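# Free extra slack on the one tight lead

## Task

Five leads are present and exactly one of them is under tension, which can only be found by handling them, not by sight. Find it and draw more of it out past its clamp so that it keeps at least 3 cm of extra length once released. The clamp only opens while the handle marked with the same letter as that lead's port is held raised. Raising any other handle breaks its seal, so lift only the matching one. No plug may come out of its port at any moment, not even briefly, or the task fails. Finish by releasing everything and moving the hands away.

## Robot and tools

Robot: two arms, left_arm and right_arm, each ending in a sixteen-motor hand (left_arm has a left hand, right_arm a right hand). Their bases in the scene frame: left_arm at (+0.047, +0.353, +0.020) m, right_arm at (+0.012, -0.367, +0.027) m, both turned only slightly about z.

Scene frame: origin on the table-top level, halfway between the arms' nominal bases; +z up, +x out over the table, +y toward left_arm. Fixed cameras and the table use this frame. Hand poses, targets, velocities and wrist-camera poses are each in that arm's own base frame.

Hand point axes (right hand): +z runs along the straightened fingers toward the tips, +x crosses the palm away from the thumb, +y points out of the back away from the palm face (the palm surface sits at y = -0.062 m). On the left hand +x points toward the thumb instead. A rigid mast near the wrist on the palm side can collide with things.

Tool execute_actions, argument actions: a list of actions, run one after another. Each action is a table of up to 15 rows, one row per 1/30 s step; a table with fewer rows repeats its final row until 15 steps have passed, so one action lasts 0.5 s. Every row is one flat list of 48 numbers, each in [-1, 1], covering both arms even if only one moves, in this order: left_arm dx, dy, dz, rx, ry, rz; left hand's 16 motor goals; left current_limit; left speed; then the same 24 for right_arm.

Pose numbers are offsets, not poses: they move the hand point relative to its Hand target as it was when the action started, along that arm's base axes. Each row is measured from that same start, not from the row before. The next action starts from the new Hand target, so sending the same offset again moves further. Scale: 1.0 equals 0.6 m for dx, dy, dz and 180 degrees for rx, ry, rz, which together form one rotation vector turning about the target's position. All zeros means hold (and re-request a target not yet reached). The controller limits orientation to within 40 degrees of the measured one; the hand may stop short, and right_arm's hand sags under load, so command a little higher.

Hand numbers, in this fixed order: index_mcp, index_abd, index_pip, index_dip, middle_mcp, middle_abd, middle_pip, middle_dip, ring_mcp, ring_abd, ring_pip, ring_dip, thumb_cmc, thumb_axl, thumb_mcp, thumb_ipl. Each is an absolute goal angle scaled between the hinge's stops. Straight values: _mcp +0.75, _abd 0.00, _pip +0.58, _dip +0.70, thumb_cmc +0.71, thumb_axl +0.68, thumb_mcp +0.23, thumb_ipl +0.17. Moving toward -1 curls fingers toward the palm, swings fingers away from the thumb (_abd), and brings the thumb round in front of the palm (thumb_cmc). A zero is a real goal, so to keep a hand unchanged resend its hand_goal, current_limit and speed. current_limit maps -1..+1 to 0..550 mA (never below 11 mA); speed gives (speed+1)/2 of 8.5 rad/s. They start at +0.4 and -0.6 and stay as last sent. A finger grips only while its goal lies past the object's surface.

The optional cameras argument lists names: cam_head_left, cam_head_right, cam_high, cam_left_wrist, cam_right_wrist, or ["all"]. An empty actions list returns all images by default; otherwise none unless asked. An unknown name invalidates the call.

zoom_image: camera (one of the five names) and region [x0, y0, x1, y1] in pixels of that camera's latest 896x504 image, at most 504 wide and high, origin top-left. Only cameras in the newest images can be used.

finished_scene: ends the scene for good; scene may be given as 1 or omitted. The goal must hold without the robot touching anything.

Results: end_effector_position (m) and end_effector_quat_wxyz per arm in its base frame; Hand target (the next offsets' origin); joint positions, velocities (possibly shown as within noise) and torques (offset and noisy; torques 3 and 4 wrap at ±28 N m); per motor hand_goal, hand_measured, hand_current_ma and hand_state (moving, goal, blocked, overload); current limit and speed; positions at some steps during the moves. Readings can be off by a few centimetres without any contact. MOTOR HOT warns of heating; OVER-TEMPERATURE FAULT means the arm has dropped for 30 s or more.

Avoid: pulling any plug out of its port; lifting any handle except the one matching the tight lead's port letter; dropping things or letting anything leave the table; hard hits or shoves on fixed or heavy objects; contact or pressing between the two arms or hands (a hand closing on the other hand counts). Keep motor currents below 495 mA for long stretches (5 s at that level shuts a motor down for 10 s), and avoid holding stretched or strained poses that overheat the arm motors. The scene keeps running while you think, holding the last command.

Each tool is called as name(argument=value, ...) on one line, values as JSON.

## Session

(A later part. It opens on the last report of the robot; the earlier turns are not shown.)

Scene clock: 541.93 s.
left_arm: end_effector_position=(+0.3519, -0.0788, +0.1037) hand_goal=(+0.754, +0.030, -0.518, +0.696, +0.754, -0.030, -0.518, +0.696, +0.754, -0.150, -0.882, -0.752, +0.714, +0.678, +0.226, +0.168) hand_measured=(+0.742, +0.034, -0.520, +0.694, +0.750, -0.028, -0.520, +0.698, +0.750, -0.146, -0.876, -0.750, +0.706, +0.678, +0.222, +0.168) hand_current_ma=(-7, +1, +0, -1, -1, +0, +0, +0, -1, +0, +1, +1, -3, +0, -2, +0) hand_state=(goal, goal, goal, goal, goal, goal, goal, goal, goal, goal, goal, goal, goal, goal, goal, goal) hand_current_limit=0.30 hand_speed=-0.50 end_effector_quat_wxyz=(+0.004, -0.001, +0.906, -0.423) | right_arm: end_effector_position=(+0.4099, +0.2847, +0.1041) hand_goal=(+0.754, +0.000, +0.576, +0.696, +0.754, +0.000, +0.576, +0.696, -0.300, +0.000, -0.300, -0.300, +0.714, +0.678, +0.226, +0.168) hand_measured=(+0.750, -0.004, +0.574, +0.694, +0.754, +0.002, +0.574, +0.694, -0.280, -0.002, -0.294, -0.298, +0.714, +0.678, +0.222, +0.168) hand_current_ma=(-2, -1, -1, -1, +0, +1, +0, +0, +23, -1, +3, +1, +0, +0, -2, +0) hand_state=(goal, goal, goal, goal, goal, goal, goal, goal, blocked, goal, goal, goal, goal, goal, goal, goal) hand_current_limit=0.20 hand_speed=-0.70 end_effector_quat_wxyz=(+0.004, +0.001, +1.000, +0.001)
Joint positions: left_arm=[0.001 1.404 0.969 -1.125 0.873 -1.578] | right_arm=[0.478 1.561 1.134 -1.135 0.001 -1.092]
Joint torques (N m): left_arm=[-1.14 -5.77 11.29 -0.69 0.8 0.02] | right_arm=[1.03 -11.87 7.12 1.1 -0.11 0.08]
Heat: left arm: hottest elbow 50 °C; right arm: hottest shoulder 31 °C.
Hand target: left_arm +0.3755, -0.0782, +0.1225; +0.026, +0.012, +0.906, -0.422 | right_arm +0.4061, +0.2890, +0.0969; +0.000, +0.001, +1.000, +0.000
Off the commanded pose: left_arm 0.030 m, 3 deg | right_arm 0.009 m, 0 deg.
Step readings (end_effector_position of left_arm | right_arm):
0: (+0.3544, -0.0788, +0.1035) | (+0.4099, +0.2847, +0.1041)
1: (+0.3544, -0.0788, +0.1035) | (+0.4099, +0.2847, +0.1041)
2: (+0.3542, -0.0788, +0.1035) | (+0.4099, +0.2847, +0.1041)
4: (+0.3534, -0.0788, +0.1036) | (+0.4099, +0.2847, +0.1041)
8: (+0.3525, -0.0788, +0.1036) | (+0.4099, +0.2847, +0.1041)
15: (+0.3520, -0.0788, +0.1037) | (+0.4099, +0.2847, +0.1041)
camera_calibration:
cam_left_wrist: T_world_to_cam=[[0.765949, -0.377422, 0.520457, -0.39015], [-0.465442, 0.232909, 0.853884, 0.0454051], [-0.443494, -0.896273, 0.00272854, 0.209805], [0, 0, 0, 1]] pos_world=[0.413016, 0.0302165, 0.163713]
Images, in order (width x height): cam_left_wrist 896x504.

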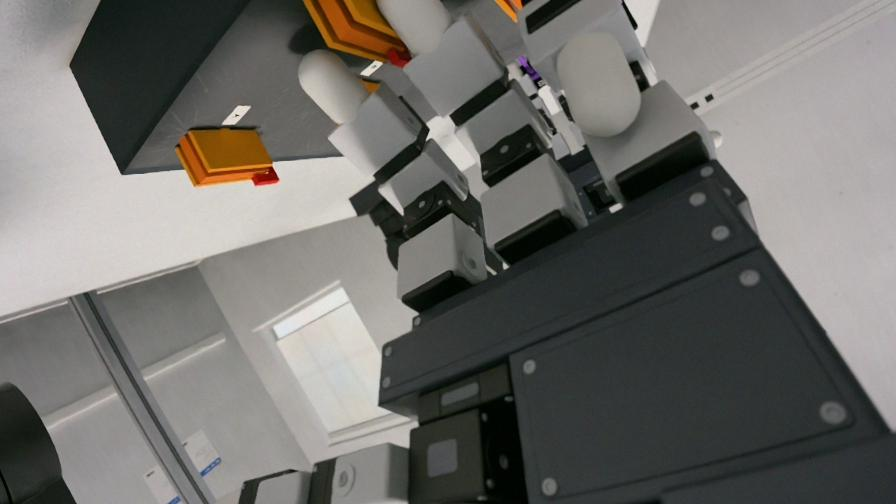

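execute_actions(actions=[[[0.014,0.002,0.0,0,0,0,0.754,0.03,-0.518,0.696,0.754,-0.03,-0.518,0.696,0.754,-0.15,-0.883,-0.753,0.714,0.678,0.226,0.168,0.3,-0.5,0,0,0,0,0,0,0.754,0,0.576,0.696,0.754,0,0.576,0.696,-0.3,0,-0.3,-0.3,0.714,0.678,0.226,0.168,0.2,-0.7]]])

Scene clock: 542.90 s.
left_arm: end_effector_position=(+0.3612, -0.0787, +0.1066) hand_goal=(+0.754, +0.030, -0.518, +0.696, +0.754, -0.030, -0.518, +0.696, +0.754, -0.150, -0.882, -0.752, +0.714, +0.678, +0.226, +0.168) hand_measured=(+0.742, +0.034, -0.520, +0.694, +0.750, -0.028, -0.520, +0.698, +0.750, -0.146, -0.876, -0.750, +0.706, +0.678, +0.222, +0.168) hand_current_ma=(-7, +1, +0, +0, -1, +0, +0, +0, -1, +0, +1, +1, -3, +0, -2, +0) hand_state=(goal, goal, goal, goal, goal, goal, goal, goal, goal, goal, goal, goal, goal, goal, goal, goal) hand_current_limit=0.30 hand_speed=-0.50 end_effector_quat_wxyz=(+0.006, +0.001, +0.906, -0.423) | right_arm: end_effector_position=(+0.4099, +0.2847, +0.1041) hand_goal=(+0.754, +0.000, +0.576, +0.696, +0.754, +0.000, +0.576, +0.696, -0.300, +0.000, -0.300, -0.300, +0.714, +0.678, +0.226, +0.168) hand_measured=(+0.750, -0.004, +0.574, +0.694, +0.754, +0.002, +0.574, +0.694, -0.280, -0.002, -0.294, -0.298, +0.714, +0.678, +0.222, +0.168) hand_current_ma=(-2, -1, -1, -1, +0, +1, +0, +0, +23, -1, +3, +1, +0, +0, -2, +0) hand_state=(goal, goal, goal, goal, goal, goal, goal, goal, blocked, goal, goal, goal, goal, goal, goal, goal) hand_current_limit=0.20 hand_speed=-0.70 end_effector_quat_wxyz=(+0.004, +0.001, +1.000, +0.001)
Joint positions: left_arm=[0.001 1.421 0.995 -1.13 0.873 -1.575] | right_arm=[0.478 1.561 1.134 -1.135 0.001 -1.092]
Joint torques (N m): left_arm=[-1.38 -5.6 11.12 -0.8 0.84 0.02] | right_arm=[1.03 -11.87 7.12 1.09 -0.11 0.08]
Heat: left arm: hottest elbow 50 °C; right arm: hottest shoulder 31 °C.
Hand target: left_arm +0.3839, -0.0770, +0.1224; +0.026, +0.011, +0.906, -0.422 | right_arm +0.4061, +0.2890, +0.0969; +0.000, +0.001, +1.000, +0.000
Off the commanded pose: left_arm 0.028 m, 3 deg | right_arm 0.009 m, 0 deg.
Step readings (end_effector_position of left_arm | right_arm):
0: (+0.3519, -0.0788, +0.1037) | (+0.4099, +0.2847, +0.1041)
1: (+0.3522, -0.0788, +0.1039) | (+0.4099, +0.2847, +0.1041)
2: (+0.3525, -0.0788, +0.1042) | (+0.4099, +0.2847, +0.1041)
4: (+0.3548, -0.0788, +0.1055) | (+0.4099, +0.2847, +0.1041)
8: (+0.3610, -0.0787, +0.1079) | (+0.4099, +0.2847, +0.1041)
15: (+0.3612, -0.0787, +0.1066) | (+0.4099, +0.2847, +0.1041)

execute_actions(actions=[[[-0.007,0.0,0.0,0,0,0,0.754,0.03,-0.518,0.696,0.754,-0.03,-0.518,0.696,0.754,-0.15,-0.883,-0.753,0.714,0.678,0.226,0.168,0.3,-0.5,0,0,0,0,0,0,0.754,0,0.576,0.696,0.754,0,0.576,0.696,-0.3,0,-0.3,-0.3,0.714,0.678,0.226,0.168,0.2,-0.7]]], cameras=["cam_left_wrist"])

zoom_image(camera="cam_left_wrist", region=[275, 0, 475, 150])

Scene clock: 543.97 s.
left_arm: end_effector_position=(+0.3612, -0.0787, +0.1066) hand_goal=(+0.754, +0.030, -0.518, +0.696, +0.754, -0.030, -0.518, +0.696, +0.754, -0.150, -0.882, -0.752, +0.714, +0.678, +0.226, +0.168) hand_measured=(+0.742, +0.034, -0.520, +0.694, +0.750, -0.028, -0.520, +0.698, +0.750, -0.146, -0.876, -0.750, +0.706, +0.678, +0.222, +0.168) hand_current_ma=(-7, +1, +0, +0, -1, +0, +0, +0, -1, +0, +1, +1, -3, +0, -2, +0) hand_state=(goal, goal, goal, goal, goal, goal, goal, goal, goal, goal, goal, goal, goal, goal, goal, goal) hand_current_limit=0.30 hand_speed=-0.50 end_effector_quat_wxyz=(+0.006, +0.001, +0.906, -0.423) | right_arm: end_effector_position=(+0.4099, +0.2847, +0.1041) hand_goal=(+0.754, +0.000, +0.576, +0.696, +0.754, +0.000, +0.576, +0.696, -0.300, +0.000, -0.300, -0.300, +0.714, +0.678, +0.226, +0.168) hand_measured=(+0.750, -0.004, +0.574, +0.694, +0.754, +0.002, +0.574, +0.694, -0.280, -0.002, -0.294, -0.298, +0.714, +0.678, +0.222, +0.168) hand_current_ma=(-2, -1, -1, -1, +0, +1, +0, +0, +23, -1, +3, +1, +0, +0, -2, +0) hand_state=(goal, goal, goal, goal, goal, goal, goal, goal, blocked, goal, goal, goal, goal, goal, goal, goal) hand_current_limit=0.20 hand_speed=-0.70 end_effector_quat_wxyz=(+0.004, +0.001, +1.000, +0.001)
Joint positions: left_arm=[0.001 1.421 0.995 -1.13 0.873 -1.575] | right_arm=[0.478 1.561 1.134 -1.135 0.001 -1.092]
Joint torques (N m): left_arm=[-0.67 -7 10.37 -0.65 0.83 0.03] | right_arm=[1.03 -11.87 7.12 1.07 -0.11 0.08]
Heat: left arm: hottest elbow 51 °C; right arm: hottest shoulder 31 °C.
Hand target: left_arm +0.3797, -0.0770, +0.1224; +0.026, +0.011, +0.906, -0.422 | right_arm +0.4061, +0.2890, +0.0969; +0.000, +0.001, +1.000, +0.000
Off the commanded pose: left_arm 0.024 m, 2 deg | right_arm 0.009 m, 0 deg.
Step readings (end_effector_position of left_arm | right_arm):
0: (+0.3612, -0.0787, +0.1066) | (+0.4099, +0.2847, +0.1041)
1: (+0.3612, -0.0787, +0.1066) | (+0.4099, +0.2847, +0.1041)
2: (+0.3612, -0.0787, +0.1066) | (+0.4099, +0.2847, +0.1041)
4: (+0.3612, -0.0787, +0.1066) | (+0.4099, +0.2847, +0.1041)
8: (+0.3612, -0.0787, +0.1066) | (+0.4099, +0.2847, +0.1041)
15: (+0.3612, -0.0787, +0.1066) | (+0.4099, +0.2847, +0.1041)
camera_calibration:
cam_left_wrist: T_world_to_cam=[[0.761325, -0.379304, 0.525845, -0.397811], [-0.471095, 0.23363, 0.85058, 0.0497871], [-0.445482, -0.895291, -0.000819883, 0.215281], [0, 0, 0, 1]] pos_world=[0.422222, 0.0302161, 0.167016]
Images, in order (width x height): cam_left_wrist 896x504.

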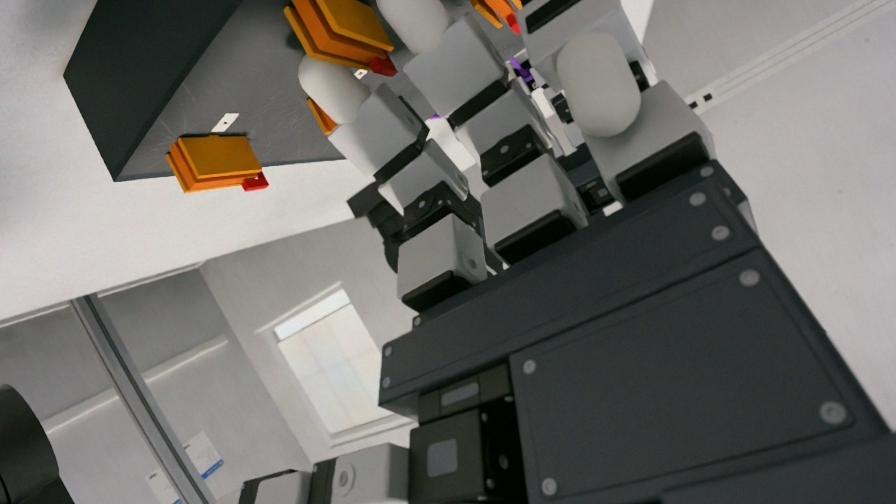

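Scaled by 2.520 from the camera's 896x504 image, which has a finer 1280x720 frame.

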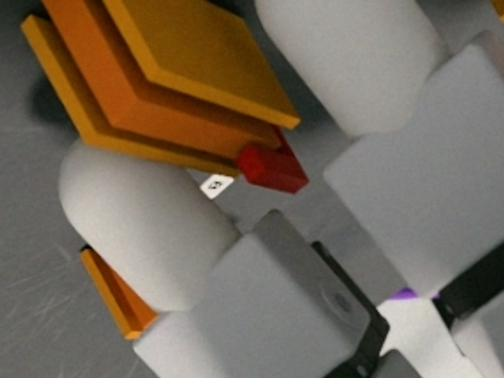

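execute_actions(actions=[[[-0.010,0.0,0.003,0,0,0,0.754,0.03,-0.518,0.696,0.754,-0.03,-0.518,0.696,0.754,-0.15,-0.883,-0.753,0.714,0.678,0.226,0.168,0.3,-0.5,0,0,0,0,0,0,0.754,0,0.576,0.696,0.754,0,0.576,0.696,-0.3,0,-0.3,-0.3,0.714,0.678,0.226,0.168,0.2,-0.7]]])

Scene clock: 545.00 s.
left_arm: end_effector_position=(+0.3603, -0.0786, +0.1066) hand_goal=(+0.754, +0.030, -0.518, +0.696, +0.754, -0.030, -0.518, +0.696, +0.754, -0.150, -0.882, -0.752, +0.714, +0.678, +0.226, +0.168) hand_measured=(+0.742, +0.034, -0.520, +0.694, +0.750, -0.028, -0.520, +0.698, +0.750, -0.146, -0.876, -0.750, +0.706, +0.678, +0.222, +0.168) hand_current_ma=(-7, +1, +0, +0, -1, +0, +0, +0, -1, +0, +1, +1, -3, +0, -2, +0) hand_state=(goal, goal, goal, goal, goal, goal, goal, goal, goal, goal, goal, goal, goal, goal, goal, goal) hand_current_limit=0.30 hand_speed=-0.50 end_effector_quat_wxyz=(+0.005, +0.001, +0.906, -0.423) | right_arm: end_effector_position=(+0.4099, +0.2847, +0.1041) hand_goal=(+0.754, +0.000, +0.576, +0.696, +0.754, +0.000, +0.576, +0.696, -0.300, +0.000, -0.300, -0.300, +0.714, +0.678, +0.226, +0.168) hand_measured=(+0.750, -0.004, +0.574, +0.694, +0.754, +0.002, +0.574, +0.694, -0.280, -0.002, -0.294, -0.298, +0.714, +0.678, +0.222, +0.168) hand_current_ma=(-2, -1, -1, -1, +0, +1, +0, +0, +23, -1, +3, +1, +0, +0, -2, +0) hand_state=(goal, goal, goal, goal, goal, goal, goal, goal, blocked, goal, goal, goal, goal, goal, goal, goal) hand_current_limit=0.20 hand_speed=-0.70 end_effector_quat_wxyz=(+0.004, +0.001, +1.000, +0.001)
Joint positions: left_arm=[0.001 1.421 0.995 -1.134 0.873 -1.574] | right_arm=[0.478 1.561 1.134 -1.135 0.001 -1.092]
Joint torques (N m): left_arm=[-1.08 -7.71 9.39 -0.68 0.92 -0.01] | right_arm=[1.03 -11.87 7.13 1.09 -0.11 0.08]
Heat: left arm: hottest elbow 51 °C; right arm: hottest shoulder 31 °C.
Hand target: left_arm +0.3737, -0.0770, +0.1242; +0.026, +0.011, +0.906, -0.422 | right_arm +0.4061, +0.2890, +0.0969; +0.000, +0.001, +1.000, +0.000
Off the commanded pose: left_arm 0.022 m, 3 deg | right_arm 0.009 m, 0 deg.
Step readings (end_effector_position of left_arm | right_arm):
0: (+0.3612, -0.0787, +0.1066) | (+0.4099, +0.2847, +0.1041)
1: (+0.3612, -0.0787, +0.1066) | (+0.4099, +0.2847, +0.1041)
2: (+0.3612, -0.0787, +0.1066) | (+0.4099, +0.2847, +0.1041)
4: (+0.3609, -0.0787, +0.1066) | (+0.4099, +0.2847, +0.1041)
8: (+0.3604, -0.0787, +0.1066) | (+0.4099, +0.2847, +0.1041)
15: (+0.3603, -0.0786, +0.1066) | (+0.4099, +0.2847, +0.1041)

execute_actions(actions=[[[-0.010,0.0,0.006,0,0,0,0.754,0.03,-0.518,0.696,0.754,-0.03,-0.518,0.696,0.754,-0.15,-0.883,-0.753,0.714,0.678,0.226,0.168,0.3,-0.5,0,0,0,0,0,0,0.754,0,0.576,0.696,0.754,0,0.576,0.696,-0.3,0,-0.3,-0.3,0.714,0.678,0.226,0.168,0.2,-0.7]]])

Scene clock: 546.67 s.
left_arm: end_effector_position=(+0.3582, -0.0786, +0.1122) hand_goal=(+0.754, +0.030, -0.518, +0.696, +0.754, -0.030, -0.518, +0.696, +0.754, -0.150, -0.882, -0.752, +0.714, +0.678, +0.226, +0.168) hand_measured=(+0.742, +0.034, -0.520, +0.694, +0.750, -0.028, -0.520, +0.698, +0.750, -0.146, -0.876, -0.750, +0.706, +0.678, +0.222, +0.168) hand_current_ma=(-7, +1, +0, +0, -1, +0, +0, +0, -1, +0, +1, +1, -3, +0, -2, +0) hand_state=(goal, goal, goal, goal, goal, goal, goal, goal, goal, goal, goal, goal, goal, goal, goal, goal) hand_current_limit=0.30 hand_speed=-0.50 end_effector_quat_wxyz=(+0.008, +0.002, +0.906, -0.423) | right_arm: end_effector_position=(+0.4099, +0.2847, +0.1041) hand_goal=(+0.754, +0.000, +0.576, +0.696, +0.754, +0.000, +0.576, +0.696, -0.300, +0.000, -0.300, -0.300, +0.714, +0.678, +0.226, +0.168) hand_measured=(+0.750, -0.004, +0.574, +0.694, +0.754, +0.002, +0.574, +0.694, -0.280, -0.002, -0.294, -0.298, +0.714, +0.678, +0.222, +0.168) hand_current_ma=(-2, -1, -1, -1, +0, +1, +0, +0, +23, -1, +3, +1, +0, +0, -2, +0) hand_state=(goal, goal, goal, goal, goal, goal, goal, goal, blocked, goal, goal, goal, goal, goal, goal, goal) hand_current_limit=0.20 hand_speed=-0.70 end_effector_quat_wxyz=(+0.004, +0.001, +1.000, +0.001)
Joint positions: left_arm=[0.001 1.405 0.995 -1.144 0.873 -1.573] | right_arm=[0.478 1.561 1.134 -1.135 0.001 -1.092]
Joint torques (N m): left_arm=[-1.2 -7.77 8.77 -0.65 0.82 0.03] | right_arm=[1.03 -11.93 7.13 1.09 -0.11 0.08]
Heat: left arm: hottest elbow 51 °C; right arm: hottest shoulder 31 °C.
Hand target: left_arm +0.3677, -0.0770, +0.1278; +0.026, +0.012, +0.906, -0.422 | right_arm +0.4061, +0.2890, +0.0969; +0.000, +0.001, +1.000, +0.000
Off the commanded pose: left_arm 0.018 m, 2 deg | right_arm 0.009 m, 0 deg.
Step readings (end_effector_position of left_arm | right_arm):
0: (+0.3603, -0.0786, +0.1066) | (+0.4099, +0.2847, +0.1041)
1: (+0.3603, -0.0786, +0.1066) | (+0.4099, +0.2847, +0.1041)
2: (+0.3601, -0.0786, +0.1068) | (+0.4099, +0.2847, +0.1041)
4: (+0.3594, -0.0786, +0.1073) | (+0.4099, +0.2847, +0.1041)
8: (+0.3585, -0.0786, +0.1103) | (+0.4099, +0.2847, +0.1041)
15: (+0.3582, -0.0786, +0.1122) | (+0.4099, +0.2847, +0.1041)

execute_actions(actions=[[[0.0,0.0,-0.012,0,0,0,0.754,0.03,-0.518,0.696,0.754,-0.03,-0.518,0.696,0.754,-0.15,-0.883,-0.753,0.714,0.678,0.226,0.168,0.3,-0.5,0,0,0,0,0,0,0.754,0,0.576,0.696,0.754,0,0.576,0.696,-0.3,0,-0.3,-0.3,0.714,0.678,0.226,0.168,0.2,-0.7]]])

Scene clock: 548.67 s.
left_arm: end_effector_position=(+0.3581, -0.0786, +0.1122) hand_goal=(+0.754, +0.030, -0.518, +0.696, +0.754, -0.030, -0.518, +0.696, +0.754, -0.150, -0.882, -0.752, +0.714, +0.678, +0.226, +0.168) hand_measured=(+0.742, +0.034, -0.520, +0.694, +0.750, -0.028, -0.520, +0.698, +0.750, -0.146, -0.876, -0.750, +0.706, +0.678, +0.222, +0.168) hand_current_ma=(-7, +1, +0, +0, -1, +0, +0, +0, -1, +0, +1, +1, -3, +0, -2, +0) hand_state=(goal, goal, goal, goal, goal, goal, goal, goal, goal, goal, goal, goal, goal, goal, goal, goal) hand_current_limit=0.30 hand_speed=-0.50 end_effector_quat_wxyz=(+0.007, +0.002, +0.906, -0.423) | right_arm: end_effector_position=(+0.4099, +0.2847, +0.1041) hand_goal=(+0.754, +0.000, +0.576, +0.696, +0.754, +0.000, +0.576, +0.696, -0.300, +0.000, -0.300, -0.300, +0.714, +0.678, +0.226, +0.168) hand_measured=(+0.750, -0.004, +0.574, +0.694, +0.754, +0.002, +0.574, +0.694, -0.280, -0.002, -0.294, -0.298, +0.714, +0.678, +0.222, +0.168) hand_current_ma=(-2, -1, -1, -1, +0, +1, +0, +0, +23, -1, +3, +1, +0, +0, -2, +0) hand_state=(goal, goal, goal, goal, goal, goal, goal, goal, blocked, goal, goal, goal, goal, goal, goal, goal) hand_current_limit=0.20 hand_speed=-0.70 end_effector_quat_wxyz=(+0.004, +0.001, +1.000, +0.001)
Joint positions: left_arm=[0.001 1.405 0.995 -1.144 0.873 -1.573] | right_arm=[0.478 1.561 1.134 -1.135 0.001 -1.092]
Joint torques (N m): left_arm=[-0.67 -6.89 8.02 0.05 0.79 0.03] | right_arm=[1.03 -11.87 7.13 1.1 -0.11 0.08]
Heat: left arm: hottest elbow 51 °C; right arm: hottest shoulder 31 °C.
Hand target: left_arm +0.3676, -0.0770, +0.1206; +0.026, +0.011, +0.906, -0.422 | right_arm +0.4061, +0.2890, +0.0969; +0.000, +0.001, +1.000, +0.000
Off the commanded pose: left_arm 0.013 m, 2 deg | right_arm 0.009 m, 0 deg.
Step readings (end_effector_position of left_arm | right_arm):
0: (+0.3581, -0.0786, +0.1122) | (+0.4099, +0.2847, +0.1041)
1: (+0.3581, -0.0786, +0.1122) | (+0.4099, +0.2847, +0.1041)
2: (+0.3581, -0.0786, +0.1122) | (+0.4099, +0.2847, +0.1041)
4: (+0.3581, -0.0786, +0.1122) | (+0.4099, +0.2847, +0.1041)
8: (+0.3581, -0.0786, +0.1122) | (+0.4099, +0.2847, +0.1041)
15: (+0.3581, -0.0786, +0.1122) | (+0.4099, +0.2847, +0.1041)

execute_actions(actions=[[[0.0,0.0,-0.010,0,0,0,0.754,0.03,-0.518,0.696,0.754,-0.03,-0.518,0.696,0.754,-0.15,-0.883,-0.753,0.714,0.678,0.226,0.168,0.3,-0.5,0,0,0,0,0,0,0.754,0,0.576,0.696,0.754,0,0.576,0.696,-0.3,0,-0.3,-0.3,0.714,0.678,0.226,0.168,0.2,-0.7]]])

Scene clock: 549.57 s.
left_arm: end_effector_position=(+0.3610, -0.0786, +0.1120) hand_goal=(+0.754, +0.030, -0.518, +0.696, +0.754, -0.030, -0.518, +0.696, +0.754, -0.150, -0.882, -0.752, +0.714, +0.678, +0.226, +0.168) hand_measured=(+0.742, +0.034, -0.520, +0.694, +0.750, -0.028, -0.520, +0.698, +0.750, -0.146, -0.876, -0.750, +0.706, +0.678, +0.222, +0.168) hand_current_ma=(-7, +1, +0, +0, -1, +0, +0, +0, -1, +0, +1, +1, -3, +0, -2, +0) hand_state=(goal, goal, goal, goal, goal, goal, goal, goal, goal, goal, goal, goal, goal, goal, goal, goal) hand_current_limit=0.30 hand_speed=-0.50 end_effector_quat_wxyz=(+0.013, +0.005, +0.906, -0.423) | right_arm: end_effector_position=(+0.4099, +0.2847, +0.1041) hand_goal=(+0.754, +0.000, +0.576, +0.696, +0.754, +0.000, +0.576, +0.696, -0.300, +0.000, -0.300, -0.300, +0.714, +0.678, +0.226, +0.168) hand_measured=(+0.750, -0.004, +0.574, +0.694, +0.754, +0.002, +0.574, +0.694, -0.280, -0.002, -0.294, -0.298, +0.714, +0.678, +0.222, +0.168) hand_current_ma=(-2, -1, -1, -1, +0, +1, +0, +0, +23, -1, +3, +1, +0, +0, -2, +0) hand_state=(goal, goal, goal, goal, goal, goal, goal, goal, blocked, goal, goal, goal, goal, goal, goal, goal) hand_current_limit=0.20 hand_speed=-0.70 end_effector_quat_wxyz=(+0.004, +0.001, +1.000, +0.001)
Joint positions: left_arm=[0.001 1.405 0.995 -1.133 0.873 -1.573] | right_arm=[0.478 1.561 1.134 -1.135 0.001 -1.092]
Joint torques (N m): left_arm=[-0.73 -6.53 7.24 0.27 0.85 0.05] | right_arm=[1.03 -11.87 7.13 1.1 -0.11 0.08]
Heat: left arm: hottest elbow 51 °C; right arm: hottest shoulder 31 °C.
Hand target: left_arm +0.3677, -0.0770, +0.1146; +0.026, +0.011, +0.906, -0.422 | right_arm +0.4061, +0.2890, +0.0969; +0.000, +0.001, +1.000, +0.000
Off the commanded pose: left_arm 0.007 m, 2 deg | right_arm 0.009 m, 0 deg.
Step readings (end_effector_position of left_arm | right_arm):
0: (+0.3581, -0.0786, +0.1122) | (+0.4099, +0.2847, +0.1041)
1: (+0.3581, -0.0786, +0.1122) | (+0.4099, +0.2847, +0.1041)
2: (+0.3582, -0.0786, +0.1122) | (+0.4099, +0.2847, +0.1041)
4: (+0.3591, -0.0786, +0.1122) | (+0.4099, +0.2847, +0.1041)
8: (+0.3608, -0.0786, +0.1120) | (+0.4099, +0.2847, +0.1041)
15: (+0.3610, -0.0786, +0.1120) | (+0.4099, +0.2847, +0.1041)

execute_actions(actions=[[[-0.008,0.0,-0.008,0,0,0,0.754,0.03,-0.518,0.696,0.754,-0.03,-0.518,0.696,0.754,-0.15,-0.883,-0.753,0.714,0.678,0.226,0.168,0.3,-0.5,0,0,0,0,0,0,0.754,0,0.576,0.696,0.754,0,0.576,0.696,-0.3,0,-0.3,-0.3,0.714,0.678,0.226,0.168,0.2,-0.7]]])

Scene clock: 550.63 s.
left_arm: end_effector_position=(+0.3608, -0.0786, +0.1087) hand_goal=(+0.754, +0.030, -0.518, +0.696, +0.754, -0.030, -0.518, +0.696, +0.754, -0.150, -0.882, -0.752, +0.714, +0.678, +0.226, +0.168) hand_measured=(+0.742, +0.034, -0.520, +0.694, +0.750, -0.028, -0.520, +0.698, +0.750, -0.146, -0.876, -0.750, +0.706, +0.678, +0.222, +0.168) hand_current_ma=(-7, +1, +0, +0, -1, +0, +0, +0, -1, +0, +1, +1, -3, +0, -2, +0) hand_state=(goal, goal, goal, goal, goal, goal, goal, goal, goal, goal, goal, goal, goal, goal, goal, goal) hand_current_limit=0.30 hand_speed=-0.50 end_effector_quat_wxyz=(+0.015, +0.006, +0.906, -0.423) | right_arm: end_effector_position=(+0.4099, +0.2847, +0.1041) hand_goal=(+0.754, +0.000, +0.576, +0.696, +0.754, +0.000, +0.576, +0.696, -0.300, +0.000, -0.300, -0.300, +0.714, +0.678, +0.226, +0.168) hand_measured=(+0.750, -0.004, +0.574, +0.694, +0.754, +0.002, +0.574, +0.694, -0.280, -0.002, -0.294, -0.298, +0.714, +0.678, +0.222, +0.168) hand_current_ma=(-2, -1, -1, -1, +0, +1, +0, +0, +23, -1, +3, +1, +0, +0, -2, +0) hand_state=(goal, goal, goal, goal, goal, goal, goal, goal, blocked, goal, goal, goal, goal, goal, goal, goal) hand_current_limit=0.20 hand_speed=-0.70 end_effector_quat_wxyz=(+0.004, +0.001, +1.000, +0.001)
Joint positions: left_arm=[0.001 1.405 0.986 -1.119 0.873 -1.573] | right_arm=[0.478 1.561 1.134 -1.135 0.001 -1.092]
Joint torques (N m): left_arm=[-0.73 -7 6.41 0.44 0.79 0] | right_arm=[1.03 -11.81 7.12 1.09 -0.11 0.08]
Heat: left arm: hottest elbow 51 °C; right arm: hottest shoulder 31 °C.
Hand target: left_arm +0.3629, -0.0770, +0.1099; +0.026, +0.011, +0.906, -0.422 | right_arm +0.4061, +0.2890, +0.0969; +0.000, +0.001, +1.000, +0.000
Off the commanded pose: left_arm 0.003 m, 1 deg | right_arm 0.009 m, 0 deg.
Step readings (end_effector_position of left_arm | right_arm):
0: (+0.3610, -0.0786, +0.1120) | (+0.4099, +0.2847, +0.1041)
1: (+0.3611, -0.0786, +0.1120) | (+0.4099, +0.2847, +0.1041)
2: (+0.3613, -0.0786, +0.1120) | (+0.4099, +0.2847, +0.1041)
4: (+0.3614, -0.0786, +0.1117) | (+0.4099, +0.2847, +0.1041)
8: (+0.3607, -0.0786, +0.1096) | (+0.4099, +0.2847, +0.1041)
15: (+0.3608, -0.0786, +0.1087) | (+0.4099, +0.2847, +0.1041)

execute_actions(actions=[[[-0.009,0.0,-0.006,0,0,0,0.754,0.03,-0.518,0.696,0.754,-0.03,-0.518,0.696,0.754,-0.15,-0.883,-0.753,0.714,0.678,0.226,0.168,0.3,-0.5,0,0,0,0,0,0,0.754,0,0.576,0.696,0.754,0,0.576,0.696,-0.3,0,-0.3,-0.3,0.714,0.678,0.226,0.168,0.2,-0.7]]])

Scene clock: 551.60 s.
left_arm: end_effector_position=(+0.3551, -0.0786, +0.1016) hand_goal=(+0.754, +0.030, -0.518, +0.696, +0.754, -0.030, -0.518, +0.696, +0.754, -0.150, -0.882, -0.752, +0.714, +0.678, +0.226, +0.168) hand_measured=(+0.742, +0.034, -0.520, +0.694, +0.750, -0.028, -0.520, +0.698, +0.750, -0.146, -0.876, -0.750, +0.706, +0.678, +0.222, +0.168) hand_current_ma=(-7, +1, +0, +0, -1, +0, +0, +0, -1, +0, +1, +1, -3, +0, -2, +0) hand_state=(goal, goal, goal, goal, goal, goal, goal, goal, goal, goal, goal, goal, goal, goal, goal, goal) hand_current_limit=0.30 hand_speed=-0.50 end_effector_quat_wxyz=(+0.011, +0.004, +0.906, -0.423) | right_arm: end_effector_position=(+0.4099, +0.2847, +0.1041) hand_goal=(+0.754, +0.000, +0.576, +0.696, +0.754, +0.000, +0.576, +0.696, -0.300, +0.000, -0.300, -0.300, +0.714, +0.678, +0.226, +0.168) hand_measured=(+0.750, -0.004, +0.574, +0.694, +0.754, +0.002, +0.574, +0.694, -0.280, -0.002, -0.294, -0.298, +0.714, +0.678, +0.222, +0.168) hand_current_ma=(-2, -1, -1, -1, +0, +1, +0, +0, +23, -1, +3, +1, +0, +0, -2, +0) hand_state=(goal, goal, goal, goal, goal, goal, goal, goal, blocked, goal, goal, goal, goal, goal, goal, goal) hand_current_limit=0.20 hand_speed=-0.70 end_effector_quat_wxyz=(+0.004, +0.001, +1.000, +0.001)
Joint positions: left_arm=[0.001 1.405 0.965 -1.107 0.873 -1.572] | right_arm=[0.478 1.561 1.134 -1.135 0.001 -1.092]
Joint torques (N m): left_arm=[-0.26 -8 6.23 0.09 0.88 0.02] | right_arm=[1.03 -11.87 7.13 1.1 -0.11 0.08]
Heat: left arm: hottest elbow 51 °C; right arm: hottest shoulder 31 °C.
Hand target: left_arm +0.3576, -0.0770, +0.1062; +0.026, +0.011, +0.906, -0.422 | right_arm +0.4061, +0.2890, +0.0969; +0.000, +0.001, +1.000, +0.000
Off the commanded pose: left_arm 0.005 m, 2 deg | right_arm 0.009 m, 0 deg.
Step readings (end_effector_position of left_arm | right_arm):
0: (+0.3608, -0.0786, +0.1087) | (+0.4099, +0.2847, +0.1041)
1: (+0.3608, -0.0786, +0.1087) | (+0.4099, +0.2847, +0.1041)
2: (+0.3606, -0.0786, +0.1083) | (+0.4099, +0.2847, +0.1041)
4: (+0.3597, -0.0786, +0.1065) | (+0.4099, +0.2847, +0.1041)
8: (+0.3554, -0.0786, +0.1024) | (+0.4099, +0.2847, +0.1041)
15: (+0.3551, -0.0786, +0.1016) | (+0.4099, +0.2847, +0.1041)

execute_actions(actions=[[[0.028,0.0,0.024,0,0,0,0.754,0.03,-0.518,0.696,0.754,-0.03,-0.518,0.696,0.754,-0.15,-0.883,-0.753,0.714,0.678,0.226,0.168,0.3,-0.5,0,0,0,0,0,0,0.754,0,0.576,0.696,0.754,0,0.576,0.696,-0.3,0,-0.3,-0.3,0.714,0.678,0.226,0.168,0.2,-0.7]]])

Scene clock: 552.67 s.
left_arm: end_effector_position=(+0.3523, -0.0786, +0.1028) hand_goal=(+0.754, +0.030, -0.518, +0.696, +0.754, -0.030, -0.518, +0.696, +0.754, -0.150, -0.882, -0.752, +0.714, +0.678, +0.226, +0.168) hand_measured=(+0.742, +0.034, -0.520, +0.694, +0.750, -0.030, -0.518, +0.698, +0.750, -0.146, -0.876, -0.750, +0.706, +0.678, +0.222, +0.168) hand_current_ma=(-7, +1, +0, +0, -1, +0, +0, +0, -1, +0, +1, +1, -3, +0, -2, +0) hand_state=(goal, goal, goal, goal, goal, goal, goal, goal, goal, goal, goal, goal, goal, goal, goal, goal) hand_current_limit=0.30 hand_speed=-0.50 end_effector_quat_wxyz=(+0.005, +0.002, +0.906, -0.423) | right_arm: end_effector_position=(+0.4099, +0.2847, +0.1041) hand_goal=(+0.754, +0.000, +0.576, +0.696, +0.754, +0.000, +0.576, +0.696, -0.300, +0.000, -0.300, -0.300, +0.714, +0.678, +0.226, +0.168) hand_measured=(+0.750, -0.004, +0.574, +0.694, +0.754, +0.002, +0.574, +0.694, -0.280, -0.002, -0.294, -0.298, +0.714, +0.678, +0.222, +0.168) hand_current_ma=(-2, -1, -1, -1, +0, +1, +0, +0, +23, -1, +3, +1, +0, +0, -2, +0) hand_state=(goal, goal, goal, goal, goal, goal, goal, goal, blocked, goal, goal, goal, goal, goal, goal, goal) hand_current_limit=0.20 hand_speed=-0.70 end_effector_quat_wxyz=(+0.004, +0.001, +1.000, +0.001)
Joint positions: left_arm=[0.001 1.405 0.968 -1.123 0.873 -1.572] | right_arm=[0.478 1.561 1.134 -1.135 0.001 -1.092]
Joint torques (N m): left_arm=[-0.79 -6.48 11.14 -0.49 0.87 -0.03] | right_arm=[1.03 -11.87 7.13 1.1 -0.11 0.08]
Heat: left arm: hottest elbow 50 °C; right arm: hottest shoulder 31 °C.
Hand target: left_arm +0.3744, -0.0770, +0.1206; +0.026, +0.011, +0.906, -0.422 | right_arm +0.4061, +0.2890, +0.0969; +0.000, +0.001, +1.000, +0.000
Off the commanded pose: left_arm 0.028 m, 3 deg | right_arm 0.009 m, 0 deg.
Step readings (end_effector_position of left_arm | right_arm):
0: (+0.3551, -0.0786, +0.1016) | (+0.4099, +0.2847, +0.1041)
1: (+0.3551, -0.0786, +0.1016) | (+0.4099, +0.2847, +0.1041)
2: (+0.3551, -0.0786, +0.1016) | (+0.4099, +0.2847, +0.1041)
4: (+0.3550, -0.0786, +0.1016) | (+0.4099, +0.2847, +0.1041)
8: (+0.3527, -0.0786, +0.1018) | (+0.4099, +0.2847, +0.1041)
15: (+0.3517, -0.0786, +0.1018) | (+0.4099, +0.2847, +0.1041)

execute_actions(actions=[[[0.006,0.0,0.002,0,0,0,0.754,0.03,-0.518,0.696,0.754,-0.03,-0.518,0.696,0.754,-0.15,-0.883,-0.753,0.714,0.678,0.226,0.168,0.3,-0.5,0,0,0,0,0,0,0.754,0,0.576,0.696,0.754,0,0.576,0.696,-0.3,0,-0.3,-0.3,0.714,0.678,0.226,0.168,0.2,-0.7]]])

Scene clock: 553.67 s.
left_arm: end_effector_position=(+0.3565, -0.0786, +0.1064) hand_goal=(+0.754, +0.030, -0.518, +0.696, +0.754, -0.030, -0.518, +0.696, +0.754, -0.150, -0.882, -0.752, +0.714, +0.678, +0.226, +0.168) hand_measured=(+0.742, +0.034, -0.520, +0.694, +0.750, -0.030, -0.518, +0.698, +0.750, -0.146, -0.876, -0.750, +0.706, +0.678, +0.222, +0.168) hand_current_ma=(-7, +1, +0, +0, -1, +0, +0, +0, -1, +0, +1, +1, -3, +0, -2, +0) hand_state=(goal, goal, goal, goal, goal, goal, goal, goal, goal, goal, goal, goal, goal, goal, goal, goal) hand_current_limit=0.30 hand_speed=-0.50 end_effector_quat_wxyz=(+0.008, +0.003, +0.906, -0.423) | right_arm: end_effector_position=(+0.4099, +0.2847, +0.1041) hand_goal=(+0.754, +0.000, +0.576, +0.696, +0.754, +0.000, +0.576, +0.696, -0.300, +0.000, -0.300, -0.300, +0.714, +0.678, +0.226, +0.168) hand_measured=(+0.750, -0.004, +0.574, +0.694, +0.754, +0.002, +0.574, +0.694, -0.280, -0.002, -0.294, -0.298, +0.714, +0.678, +0.222, +0.168) hand_current_ma=(-2, -1, -1, -1, +0, +1, +0, +0, +23, -1, +3, +1, +0, +0, -2, +0) hand_state=(goal, goal, goal, goal, goal, goal, goal, goal, blocked, goal, goal, goal, goal, goal, goal, goal) hand_current_limit=0.20 hand_speed=-0.70 end_effector_quat_wxyz=(+0.004, +0.001, +1.000, +0.001)
Joint positions: left_arm=[0.001 1.406 0.98 -1.126 0.873 -1.572] | right_arm=[0.478 1.561 1.134 -1.135 0.001 -1.092]
Joint torques (N m): left_arm=[-0.5 -4.84 11.07 -0.95 0.84 0.01] | right_arm=[1.03 -11.93 7.12 1.06 -0.11 0.08]
Heat: left arm: hottest elbow 51 °C; right arm: hottest shoulder 31 °C.
Hand target: left_arm +0.3779, -0.0770, +0.1218; +0.026, +0.011, +0.906, -0.422 | right_arm +0.4061, +0.2890, +0.0969; +0.000, +0.001, +1.000, +0.000
Off the commanded pose: left_arm 0.026 m, 2 deg | right_arm 0.009 m, 0 deg.
Step readings (end_effector_position of left_arm | right_arm):
0: (+0.3522, -0.0786, +0.1028) | (+0.4099, +0.2847, +0.1041)
1: (+0.3522, -0.0786, +0.1028) | (+0.4099, +0.2847, +0.1041)
2: (+0.3522, -0.0786, +0.1029) | (+0.4099, +0.2847, +0.1041)
4: (+0.3526, -0.0786, +0.1034) | (+0.4099, +0.2847, +0.1041)
8: (+0.3553, -0.0786, +0.1058) | (+0.4099, +0.2847, +0.1041)
15: (+0.3565, -0.0786, +0.1067) | (+0.4099, +0.2847, +0.1041)

execute_actions(actions=[[[0.0,0.0,0.0,0,0,0,0.754,-0.6,-0.518,0.696,0.754,0.6,-0.518,0.696,0.754,-0.15,-0.883,-0.753,0.714,0.678,0.226,0.168,0.6,-0.6,0,0,0,0,0,0,0.754,0,0.576,0.696,0.754,0,0.576,0.696,-0.3,0,-0.3,-0.3,0.714,0.678,0.226,0.168,0.2,-0.7]],[[0.0,0.0,0.0,0,0,0,0.754,-0.6,-0.518,0.696,0.754,0.6,-0.518,0.696,0.754,-0.15,-0.883,-0.753,0.714,0.678,0.226,0.168,0.77,-0.6,0,0,0,0,0,0,0.754,0,0.576,0.696,0.754,0,0.576,0.696,-0.3,0,-0.3,-0.3,0.714,0.678,0.226,0.168,0.2,-0.7]]], cameras=["cam_left_wrist"])

zoom_image(camera="cam_left_wrist", region=[315, 0, 435, 90])

Scene clock: 555.40 s.
left_arm: end_effector_position=(+0.3564, -0.0786, +0.1052) hand_goal=(+0.754, -0.600, -0.518, +0.696, +0.754, +0.600, -0.518, +0.696, +0.754, -0.150, -0.882, -0.752, +0.714, +0.678, +0.226, +0.168) hand_measured=(+0.754, -0.208, -0.528, +0.694, +0.760, +0.216, -0.526, +0.696, +0.750, -0.146, -0.876, -0.750, +0.706, +0.678, +0.222, +0.168) hand_current_ma=(+0, +487, -5, +0, +2, -487, -3, +0, -1, +0, +1, +1, -3, +0, -2, +0) hand_state=(goal, blocked, goal, goal, goal, blocked, goal, goal, goal, goal, goal, goal, goal, goal, goal, goal) hand_current_limit=0.77 hand_speed=-0.60 end_effector_quat_wxyz=(+0.007, +0.003, +0.906, -0.423) | right_arm: end_effector_position=(+0.4099, +0.2847, +0.1041) hand_goal=(+0.754, +0.000, +0.576, +0.696, +0.754, +0.000, +0.576, +0.696, -0.300, +0.000, -0.300, -0.300, +0.714, +0.678, +0.226, +0.168) hand_measured=(+0.750, -0.004, +0.574, +0.694, +0.754, +0.002, +0.574, +0.694, -0.280, -0.002, -0.294, -0.298, +0.714, +0.678, +0.222, +0.168) hand_current_ma=(-2, -1, -1, -1, +0, +1, +0, +0, +23, -1, +3, +1, +0, +0, -2, +0) hand_state=(goal, goal, goal, goal, goal, goal, goal, goal, blocked, goal, goal, goal, goal, goal, goal, goal) hand_current_limit=0.20 hand_speed=-0.70 end_effector_quat_wxyz=(+0.004, +0.001, +1.000, +0.001)
Joint positions: left_arm=[0.001 1.41 0.98 -1.127 0.873 -1.57] | right_arm=[0.478 1.561 1.134 -1.135 0.001 -1.092]
Joint torques (N m): left_arm=[-0.73 -5.54 10.95 -0.8 0.84 -0.04] | right_arm=[1.03 -11.87 7.13 1.1 -0.11 0.08]
Heat: left arm: hottest elbow 51 °C; right arm: hottest shoulder 31 °C.
Hand target: left_arm +0.3779, -0.0769, +0.1218; +0.026, +0.012, +0.906, -0.422 | right_arm +0.4061, +0.2890, +0.0969; +0.000, +0.001, +1.000, +0.000
Off the commanded pose: left_arm 0.027 m, 2 deg | right_arm 0.009 m, 0 deg.
Step readings (end_effector_position of left_arm | right_arm):
0: (+0.3565, -0.0786, +0.1064) | (+0.4099, +0.2847, +0.1041)
1: (+0.3565, -0.0786, +0.1064) | (+0.4099, +0.2847, +0.1041)
2: (+0.3565, -0.0786, +0.1064) | (+0.4099, +0.2847, +0.1041)
4: (+0.3565, -0.0786, +0.1064) | (+0.4099, +0.2847, +0.1041)
8: (+0.3564, -0.0786, +0.1053) | (+0.4099, +0.2847, +0.1041)
15: (+0.3564, -0.0786, +0.1052) | (+0.4099, +0.2847, +0.1041)
16: (+0.3564, -0.0786, +0.1052) | (+0.4099, +0.2847, +0.1041)
17: (+0.3564, -0.0786, +0.1052) | (+0.4099, +0.2847, +0.1041)
19: (+0.3564, -0.0786, +0.1052) | (+0.4099, +0.2847, +0.1041)
23: (+0.3564, -0.0786, +0.1052) | (+0.4099, +0.2847, +0.1041)
30: (+0.3564, -0.0786, +0.1052) | (+0.4099, +0.2847, +0.1041)
camera_calibration:
cam_left_wrist: T_world_to_cam=[[0.758986, -0.381533, 0.527611, -0.392839], [-0.472406, 0.234965, 0.849484, 0.0493916], [-0.448076, -0.893993, -0.00190291, 0.214321], [0, 0, 0, 1]] pos_world=[0.417524, 0.0301152, 0.165716]
Images, in order (width x height): cam_left_wrist 896x504.

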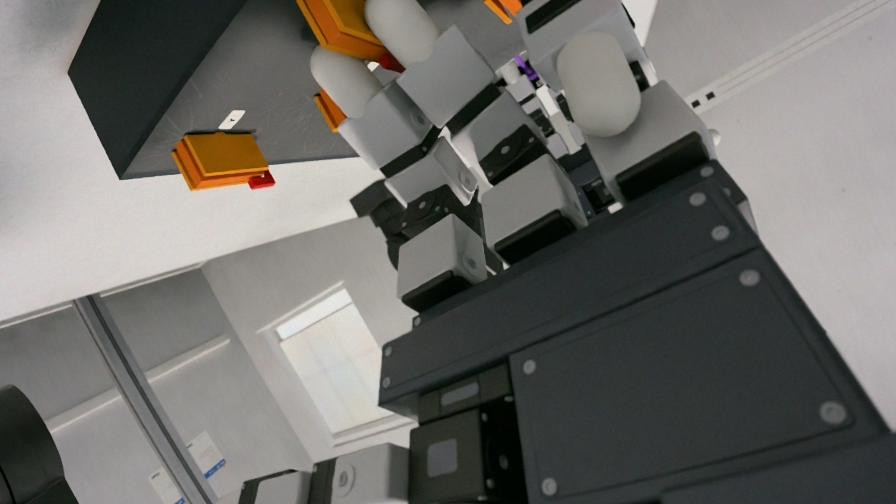

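Scaled by 4.200 from the camera's 896x504 image, which has a finer 1280x720 frame.

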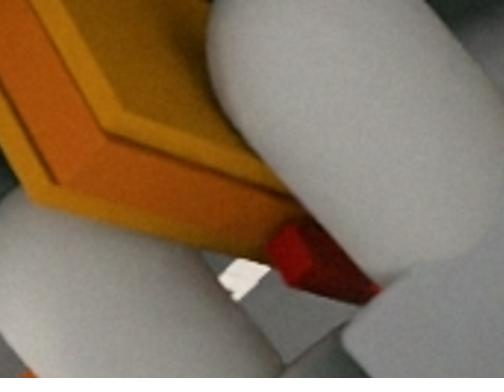

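execute_actions(actions=[[[0.008,0.0,0.008,0,0,0,0.754,-0.6,-0.518,0.696,0.754,0.6,-0.518,0.696,0.754,-0.15,-0.883,-0.753,0.714,0.678,0.226,0.168,0.77,-0.6,0,0,0,0,0,0,0.754,0,0.576,0.696,0.754,0,0.576,0.696,-0.3,0,-0.3,-0.3,0.714,0.678,0.226,0.168,0.2,-0.7]]], cameras=["cam_left_wrist"])

zoom_image(camera="cam_left_wrist", region=[275, 0, 435, 120])

Scene clock: 556.43 s.
left_arm: end_effector_position=(+0.3571, -0.0786, +0.1052) hand_goal=(+0.754, -0.600, -0.518, +0.696, +0.754, +0.600, -0.518, +0.696, +0.754, -0.150, -0.882, -0.752, +0.714, +0.678, +0.226, +0.168) hand_measured=(+0.754, -0.208, -0.528, +0.694, +0.760, +0.216, -0.526, +0.696, +0.750, -0.146, -0.876, -0.750, +0.706, +0.678, +0.222, +0.168) hand_current_ma=(+0, +487, -5, +0, +2, -487, -3, +0, -1, +0, +1, +1, -3, +0, -2, +0) hand_state=(goal, blocked, goal, goal, goal, blocked, goal, goal, goal, goal, goal, goal, goal, goal, goal, goal) hand_current_limit=0.77 hand_speed=-0.60 end_effector_quat_wxyz=(+0.002, +0.001, +0.906, -0.423) | right_arm: end_effector_position=(+0.4099, +0.2847, +0.1041) hand_goal=(+0.754, +0.000, +0.576, +0.696, +0.754, +0.000, +0.576, +0.696, -0.300, +0.000, -0.300, -0.300, +0.714, +0.678, +0.226, +0.168) hand_measured=(+0.750, -0.004, +0.574, +0.694, +0.754, +0.002, +0.574, +0.694, -0.280, -0.002, -0.294, -0.298, +0.714, +0.678, +0.222, +0.168) hand_current_ma=(-2, -1, -1, -1, +0, +1, +0, +0, +23, -1, +3, +1, +0, +0, -2, +0) hand_state=(goal, goal, goal, goal, goal, goal, goal, goal, blocked, goal, goal, goal, goal, goal, goal, goal) hand_current_limit=0.20 hand_speed=-0.70 end_effector_quat_wxyz=(+0.004, +0.001, +1.000, +0.001)
Joint positions: left_arm=[0.001 1.419 0.989 -1.138 0.873 -1.57] | right_arm=[0.478 1.561 1.134 -1.135 0.001 -1.092]
Joint torques (N m): left_arm=[-1.14 -6.83 11.88 -0.83 0.77 -0.07] | right_arm=[1.14 -11.87 7.12 1.1 -0.11 0.08]
Heat: left arm: hottest elbow 51 °C; right arm: hottest shoulder 31 °C.
Hand target: left_arm +0.3827, -0.0769, +0.1265; +0.025, +0.011, +0.906, -0.422 | right_arm +0.4061, +0.2890, +0.0969; +0.000, +0.001, +1.000, +0.000
Off the commanded pose: left_arm 0.033 m, 3 deg | right_arm 0.009 m, 0 deg.
Step readings (end_effector_position of left_arm | right_arm):
0: (+0.3564, -0.0786, +0.1052) | (+0.4099, +0.2847, +0.1041)
1: (+0.3564, -0.0786, +0.1052) | (+0.4099, +0.2847, +0.1041)
2: (+0.3565, -0.0786, +0.1052) | (+0.4099, +0.2847, +0.1041)
4: (+0.3564, -0.0786, +0.1052) | (+0.4099, +0.2847, +0.1041)
8: (+0.3574, -0.0786, +0.1053) | (+0.4099, +0.2847, +0.1041)
15: (+0.3572, -0.0786, +0.1053) | (+0.4099, +0.2847, +0.1041)
camera_calibration:
cam_left_wrist: T_world_to_cam=[[0.764902, -0.381753, 0.518835, -0.394598], [-0.462548, 0.235052, 0.854868, 0.0455396], [-0.448301, -0.893877, 0.00321281, 0.214188], [0, 0, 0, 1]] pos_world=[0.418914, 0.0301151, 0.165113]
Images, in order (width x height): cam_left_wrist 896x504.

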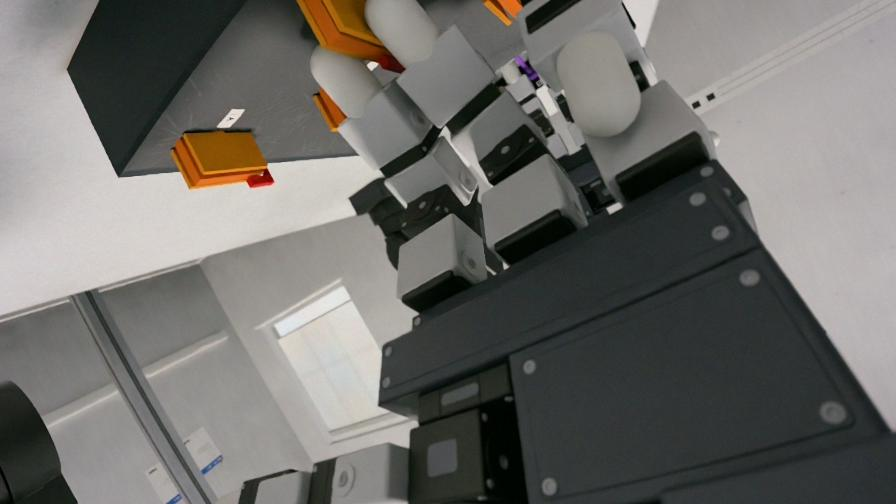

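Scaled by 3.150 from the camera's 896x504 image, which has a finer 1280x720 frame.

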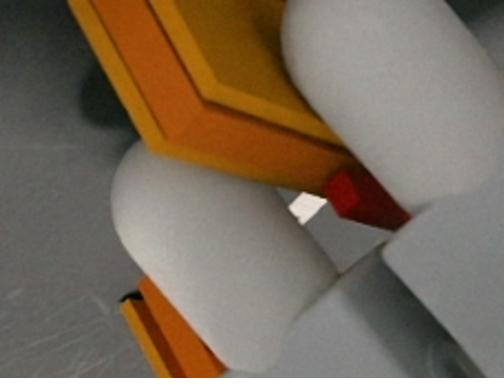

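execute_actions(actions=[[[0.006,0.0,0.010,0,0,0,0.754,-0.6,-0.518,0.696,0.754,0.6,-0.518,0.696,0.754,-0.15,-0.883,-0.753,0.714,0.678,0.226,0.168,0.77,-0.6,0,0,0,0,0,0,0.754,0,0.576,0.696,0.754,0,0.576,0.696,-0.3,0,-0.3,-0.3,0.714,0.678,0.226,0.168,0.2,-0.7]]], cameras=["cam_left_wrist"])

zoom_image(camera="cam_left_wrist", region=[275, 0, 435, 120])

Scene clock: 557.53 s.
left_arm: end_effector_position=(+0.3570, -0.0782, +0.1059) hand_goal=(+0.754, -0.600, -0.518, +0.696, +0.754, +0.600, -0.518, +0.696, +0.754, -0.150, -0.882, -0.752, +0.714, +0.678, +0.226, +0.168) hand_measured=(+0.756, -0.208, -0.528, +0.694, +0.762, +0.216, -0.524, +0.696, +0.750, -0.146, -0.876, -0.750, +0.706, +0.678, +0.222, +0.168) hand_current_ma=(+0, +487, -4, +0, +3, -487, -2, +0, -1, +0, +1, +1, -3, +0, -2, +0) hand_state=(goal, blocked, goal, goal, goal, blocked, goal, goal, goal, goal, goal, goal, goal, goal, goal, goal) hand_current_limit=0.77 hand_speed=-0.60 end_effector_quat_wxyz=(-0.005, -0.002, +0.907, -0.422) | right_arm: end_effector_position=(+0.4099, +0.2847, +0.1041) hand_goal=(+0.754, +0.000, +0.576, +0.696, +0.754, +0.000, +0.576, +0.696, -0.300, +0.000, -0.300, -0.300, +0.714, +0.678, +0.226, +0.168) hand_measured=(+0.750, -0.004, +0.574, +0.694, +0.754, +0.002, +0.574, +0.694, -0.280, -0.002, -0.294, -0.298, +0.714, +0.678, +0.222, +0.168) hand_current_ma=(-2, -1, -1, -1, +0, +1, +0, +0, +23, -1, +3, +1, +0, +0, -2, +0) hand_state=(goal, goal, goal, goal, goal, goal, goal, goal, blocked, goal, goal, goal, goal, goal, goal, goal) hand_current_limit=0.20 hand_speed=-0.70 end_effector_quat_wxyz=(+0.004, +0.001, +1.000, +0.001)
Joint positions: left_arm=[0.001 1.427 0.999 -1.154 0.871 -1.569] | right_arm=[0.478 1.561 1.134 -1.135 0.001 -1.092]
Joint torques (N m): left_arm=[-0.85 -6.71 12.52 -0.77 0.91 -0.07] | right_arm=[1.03 -11.87 7.13 1.1 -0.11 0.08]
Heat: left arm: hottest elbow 51 °C; right arm: hottest shoulder 31 °C.
Hand target: left_arm +0.3864, -0.0770, +0.1326; +0.026, +0.011, +0.906, -0.422 | right_arm +0.4061, +0.2890, +0.0969; +0.000, +0.001, +1.000, +0.000
Off the commanded pose: left_arm 0.040 m, 4 deg | right_arm 0.009 m, 0 deg.
Step readings (end_effector_position of left_arm | right_arm):
0: (+0.3571, -0.0786, +0.1052) | (+0.4099, +0.2847, +0.1041)
1: (+0.3571, -0.0786, +0.1052) | (+0.4099, +0.2847, +0.1041)
2: (+0.3569, -0.0786, +0.1055) | (+0.4099, +0.2847, +0.1041)
4: (+0.3569, -0.0785, +0.1057) | (+0.4099, +0.2847, +0.1041)
8: (+0.3571, -0.0783, +0.1058) | (+0.4099, +0.2847, +0.1041)
15: (+0.3569, -0.0782, +0.1059) | (+0.4099, +0.2847, +0.1041)
camera_calibration:
cam_left_wrist: T_world_to_cam=[[0.771439, -0.383226, 0.507956, -0.396152], [-0.45102, 0.233787, 0.86135, 0.0399493], [-0.448845, -0.893578, 0.00750967, 0.214276], [0, 0, 0, 1]] pos_world=[0.419802, 0.0303166, 0.165208]
Images, in order (width x height): cam_left_wrist 896x504.

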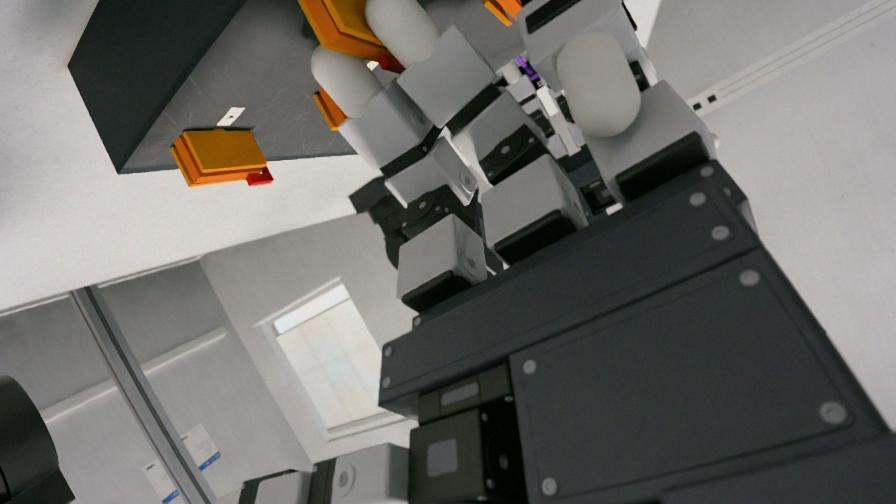

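Scaled by 3.150 from the camera's 896x504 image, which has a finer 1280x720 frame.

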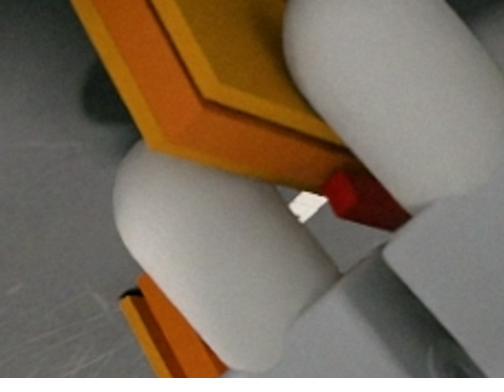

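execute_actions(actions=[[[0.006,0.0,0.012,0,0,0,0.754,-0.6,-0.518,0.696,0.754,0.6,-0.518,0.696,0.754,-0.15,-0.883,-0.753,0.714,0.678,0.226,0.168,0.77,-0.6,0,0,0,0,0,0,0.754,0,0.576,0.696,0.754,0,0.576,0.696,-0.3,0,-0.3,-0.3,0.714,0.678,0.226,0.168,0.2,-0.7]]], cameras=["cam_left_wrist"])

zoom_image(camera="cam_left_wrist", region=[275, 0, 435, 120])

Scene clock: 558.70 s.
left_arm: end_effector_position=(+0.3673, -0.0783, +0.1216) hand_goal=(+0.754, -0.600, -0.518, +0.696, +0.754, +0.600, -0.518, +0.696, +0.754, -0.150, -0.882, -0.752, +0.714, +0.678, +0.226, +0.168) hand_measured=(+0.750, -0.208, -0.544, +0.688, +0.754, +0.228, -0.534, +0.694, +0.750, -0.146, -0.876, -0.750, +0.706, +0.678, +0.222, +0.168) hand_current_ma=(-1, +487, -24, -3, +0, -487, -11, +0, -1, +0, +1, +1, -3, +0, -2, +0) hand_state=(goal, blocked, blocked, goal, goal, blocked, goal, goal, goal, goal, goal, goal, goal, goal, goal, goal) hand_current_limit=0.77 hand_speed=-0.60 end_effector_quat_wxyz=(+0.001, +0.000, +0.907, -0.422) | right_arm: end_effector_position=(+0.4099, +0.2847, +0.1041) hand_goal=(+0.754, +0.000, +0.576, +0.696, +0.754, +0.000, +0.576, +0.696, -0.300, +0.000, -0.300, -0.300, +0.714, +0.678, +0.226, +0.168) hand_measured=(+0.750, -0.004, +0.574, +0.694, +0.754, +0.002, +0.574, +0.694, -0.280, -0.002, -0.294, -0.298, +0.714, +0.678, +0.222, +0.168) hand_current_ma=(-2, -1, -1, -1, +0, +1, +0, +0, +23, -1, +3, +1, +0, +0, -2, +0) hand_state=(goal, goal, goal, goal, goal, goal, goal, goal, blocked, goal, goal, goal, goal, goal, goal, goal) hand_current_limit=0.20 hand_speed=-0.70 end_effector_quat_wxyz=(+0.004, +0.001, +1.000, +0.001)
Joint positions: left_arm=[0.001 1.428 1.045 -1.186 0.871 -1.572] | right_arm=[0.478 1.561 1.134 -1.135 0.001 -1.092]
Joint torques (N m): left_arm=[-1.14 -6.95 11.02 -0.61 0.87 0] | right_arm=[1.03 -11.87 7.12 1.09 -0.11 0.08]
Heat: left arm: hottest elbow 51 °C; right arm: hottest shoulder 31 °C.
Hand target: left_arm +0.3900, -0.0770, +0.1399; +0.026, +0.012, +0.906, -0.422 | right_arm +0.4061, +0.2890, +0.0969; +0.000, +0.001, +1.000, +0.000
Off the commanded pose: left_arm 0.029 m, 3 deg | right_arm 0.009 m, 0 deg.
Step readings (end_effector_position of left_arm | right_arm):
0: (+0.3570, -0.0782, +0.1059) | (+0.4099, +0.2847, +0.1041)
1: (+0.3570, -0.0782, +0.1059) | (+0.4099, +0.2847, +0.1041)
2: (+0.3569, -0.0782, +0.1063) | (+0.4099, +0.2847, +0.1041)
4: (+0.3577, -0.0778, +0.1080) | (+0.4099, +0.2847, +0.1041)
8: (+0.3594, -0.0776, +0.1121) | (+0.4099, +0.2847, +0.1041)
15: (+0.3651, -0.0783, +0.1198) | (+0.4099, +0.2847, +0.1041)
camera_calibration:
cam_left_wrist: T_world_to_cam=[[0.766559, -0.3815, 0.516571, -0.411137], [-0.460957, 0.23318, 0.856239, 0.0353151], [-0.447109, -0.894475, 0.00289127, 0.218453], [0, 0, 0, 1]] pos_world=[0.429112, 0.0303168, 0.181512]
Images, in order (width x height): cam_left_wrist 896x504.

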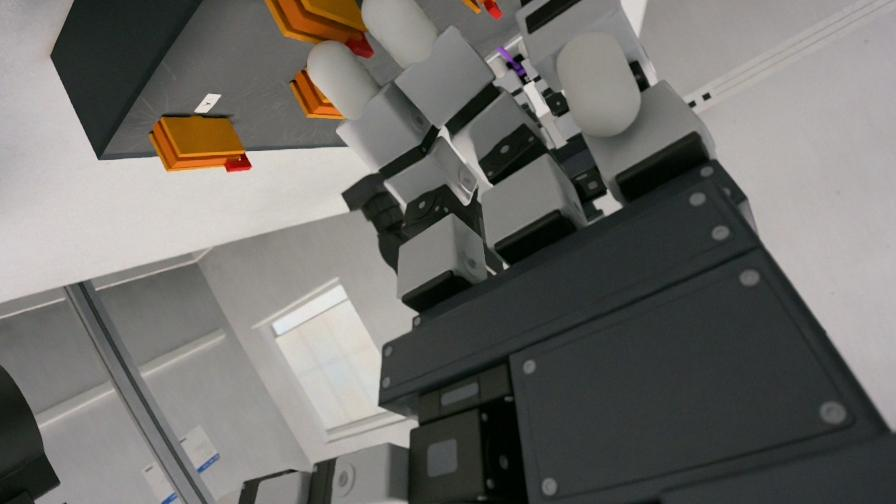

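Scaled by 3.150 from the camera's 896x504 image, which has a finer 1280x720 frame.

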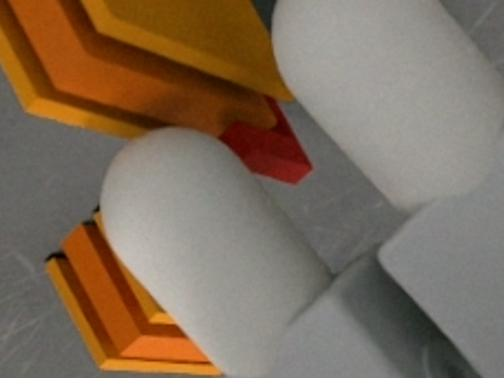

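zoom_image(camera="cam_left_wrist", region=[140, 100, 260, 180])

zoom_image(camera="cam_left_wrist", region=[250, 0, 380, 130])

Scaled by 4.200 from the camera's 896x504 image, which has a finer 1280x720 frame.

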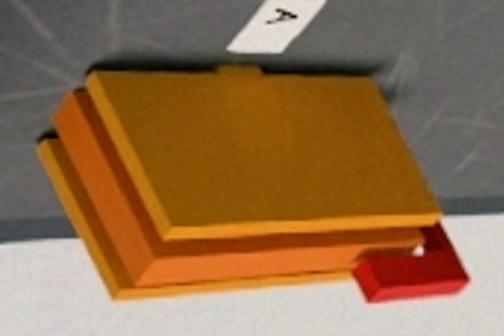

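Scaled by 3.877 from the camera's 896x504 image, which has a finer 1280x720 frame.

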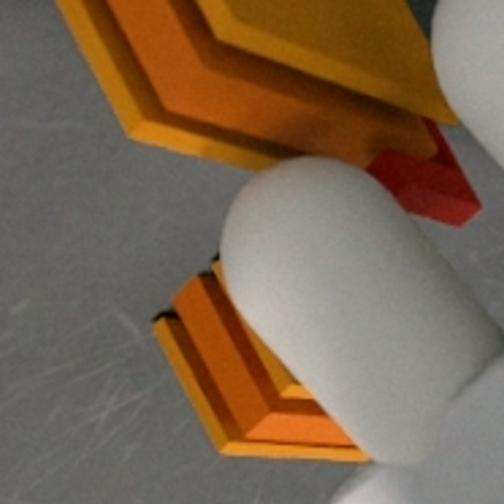

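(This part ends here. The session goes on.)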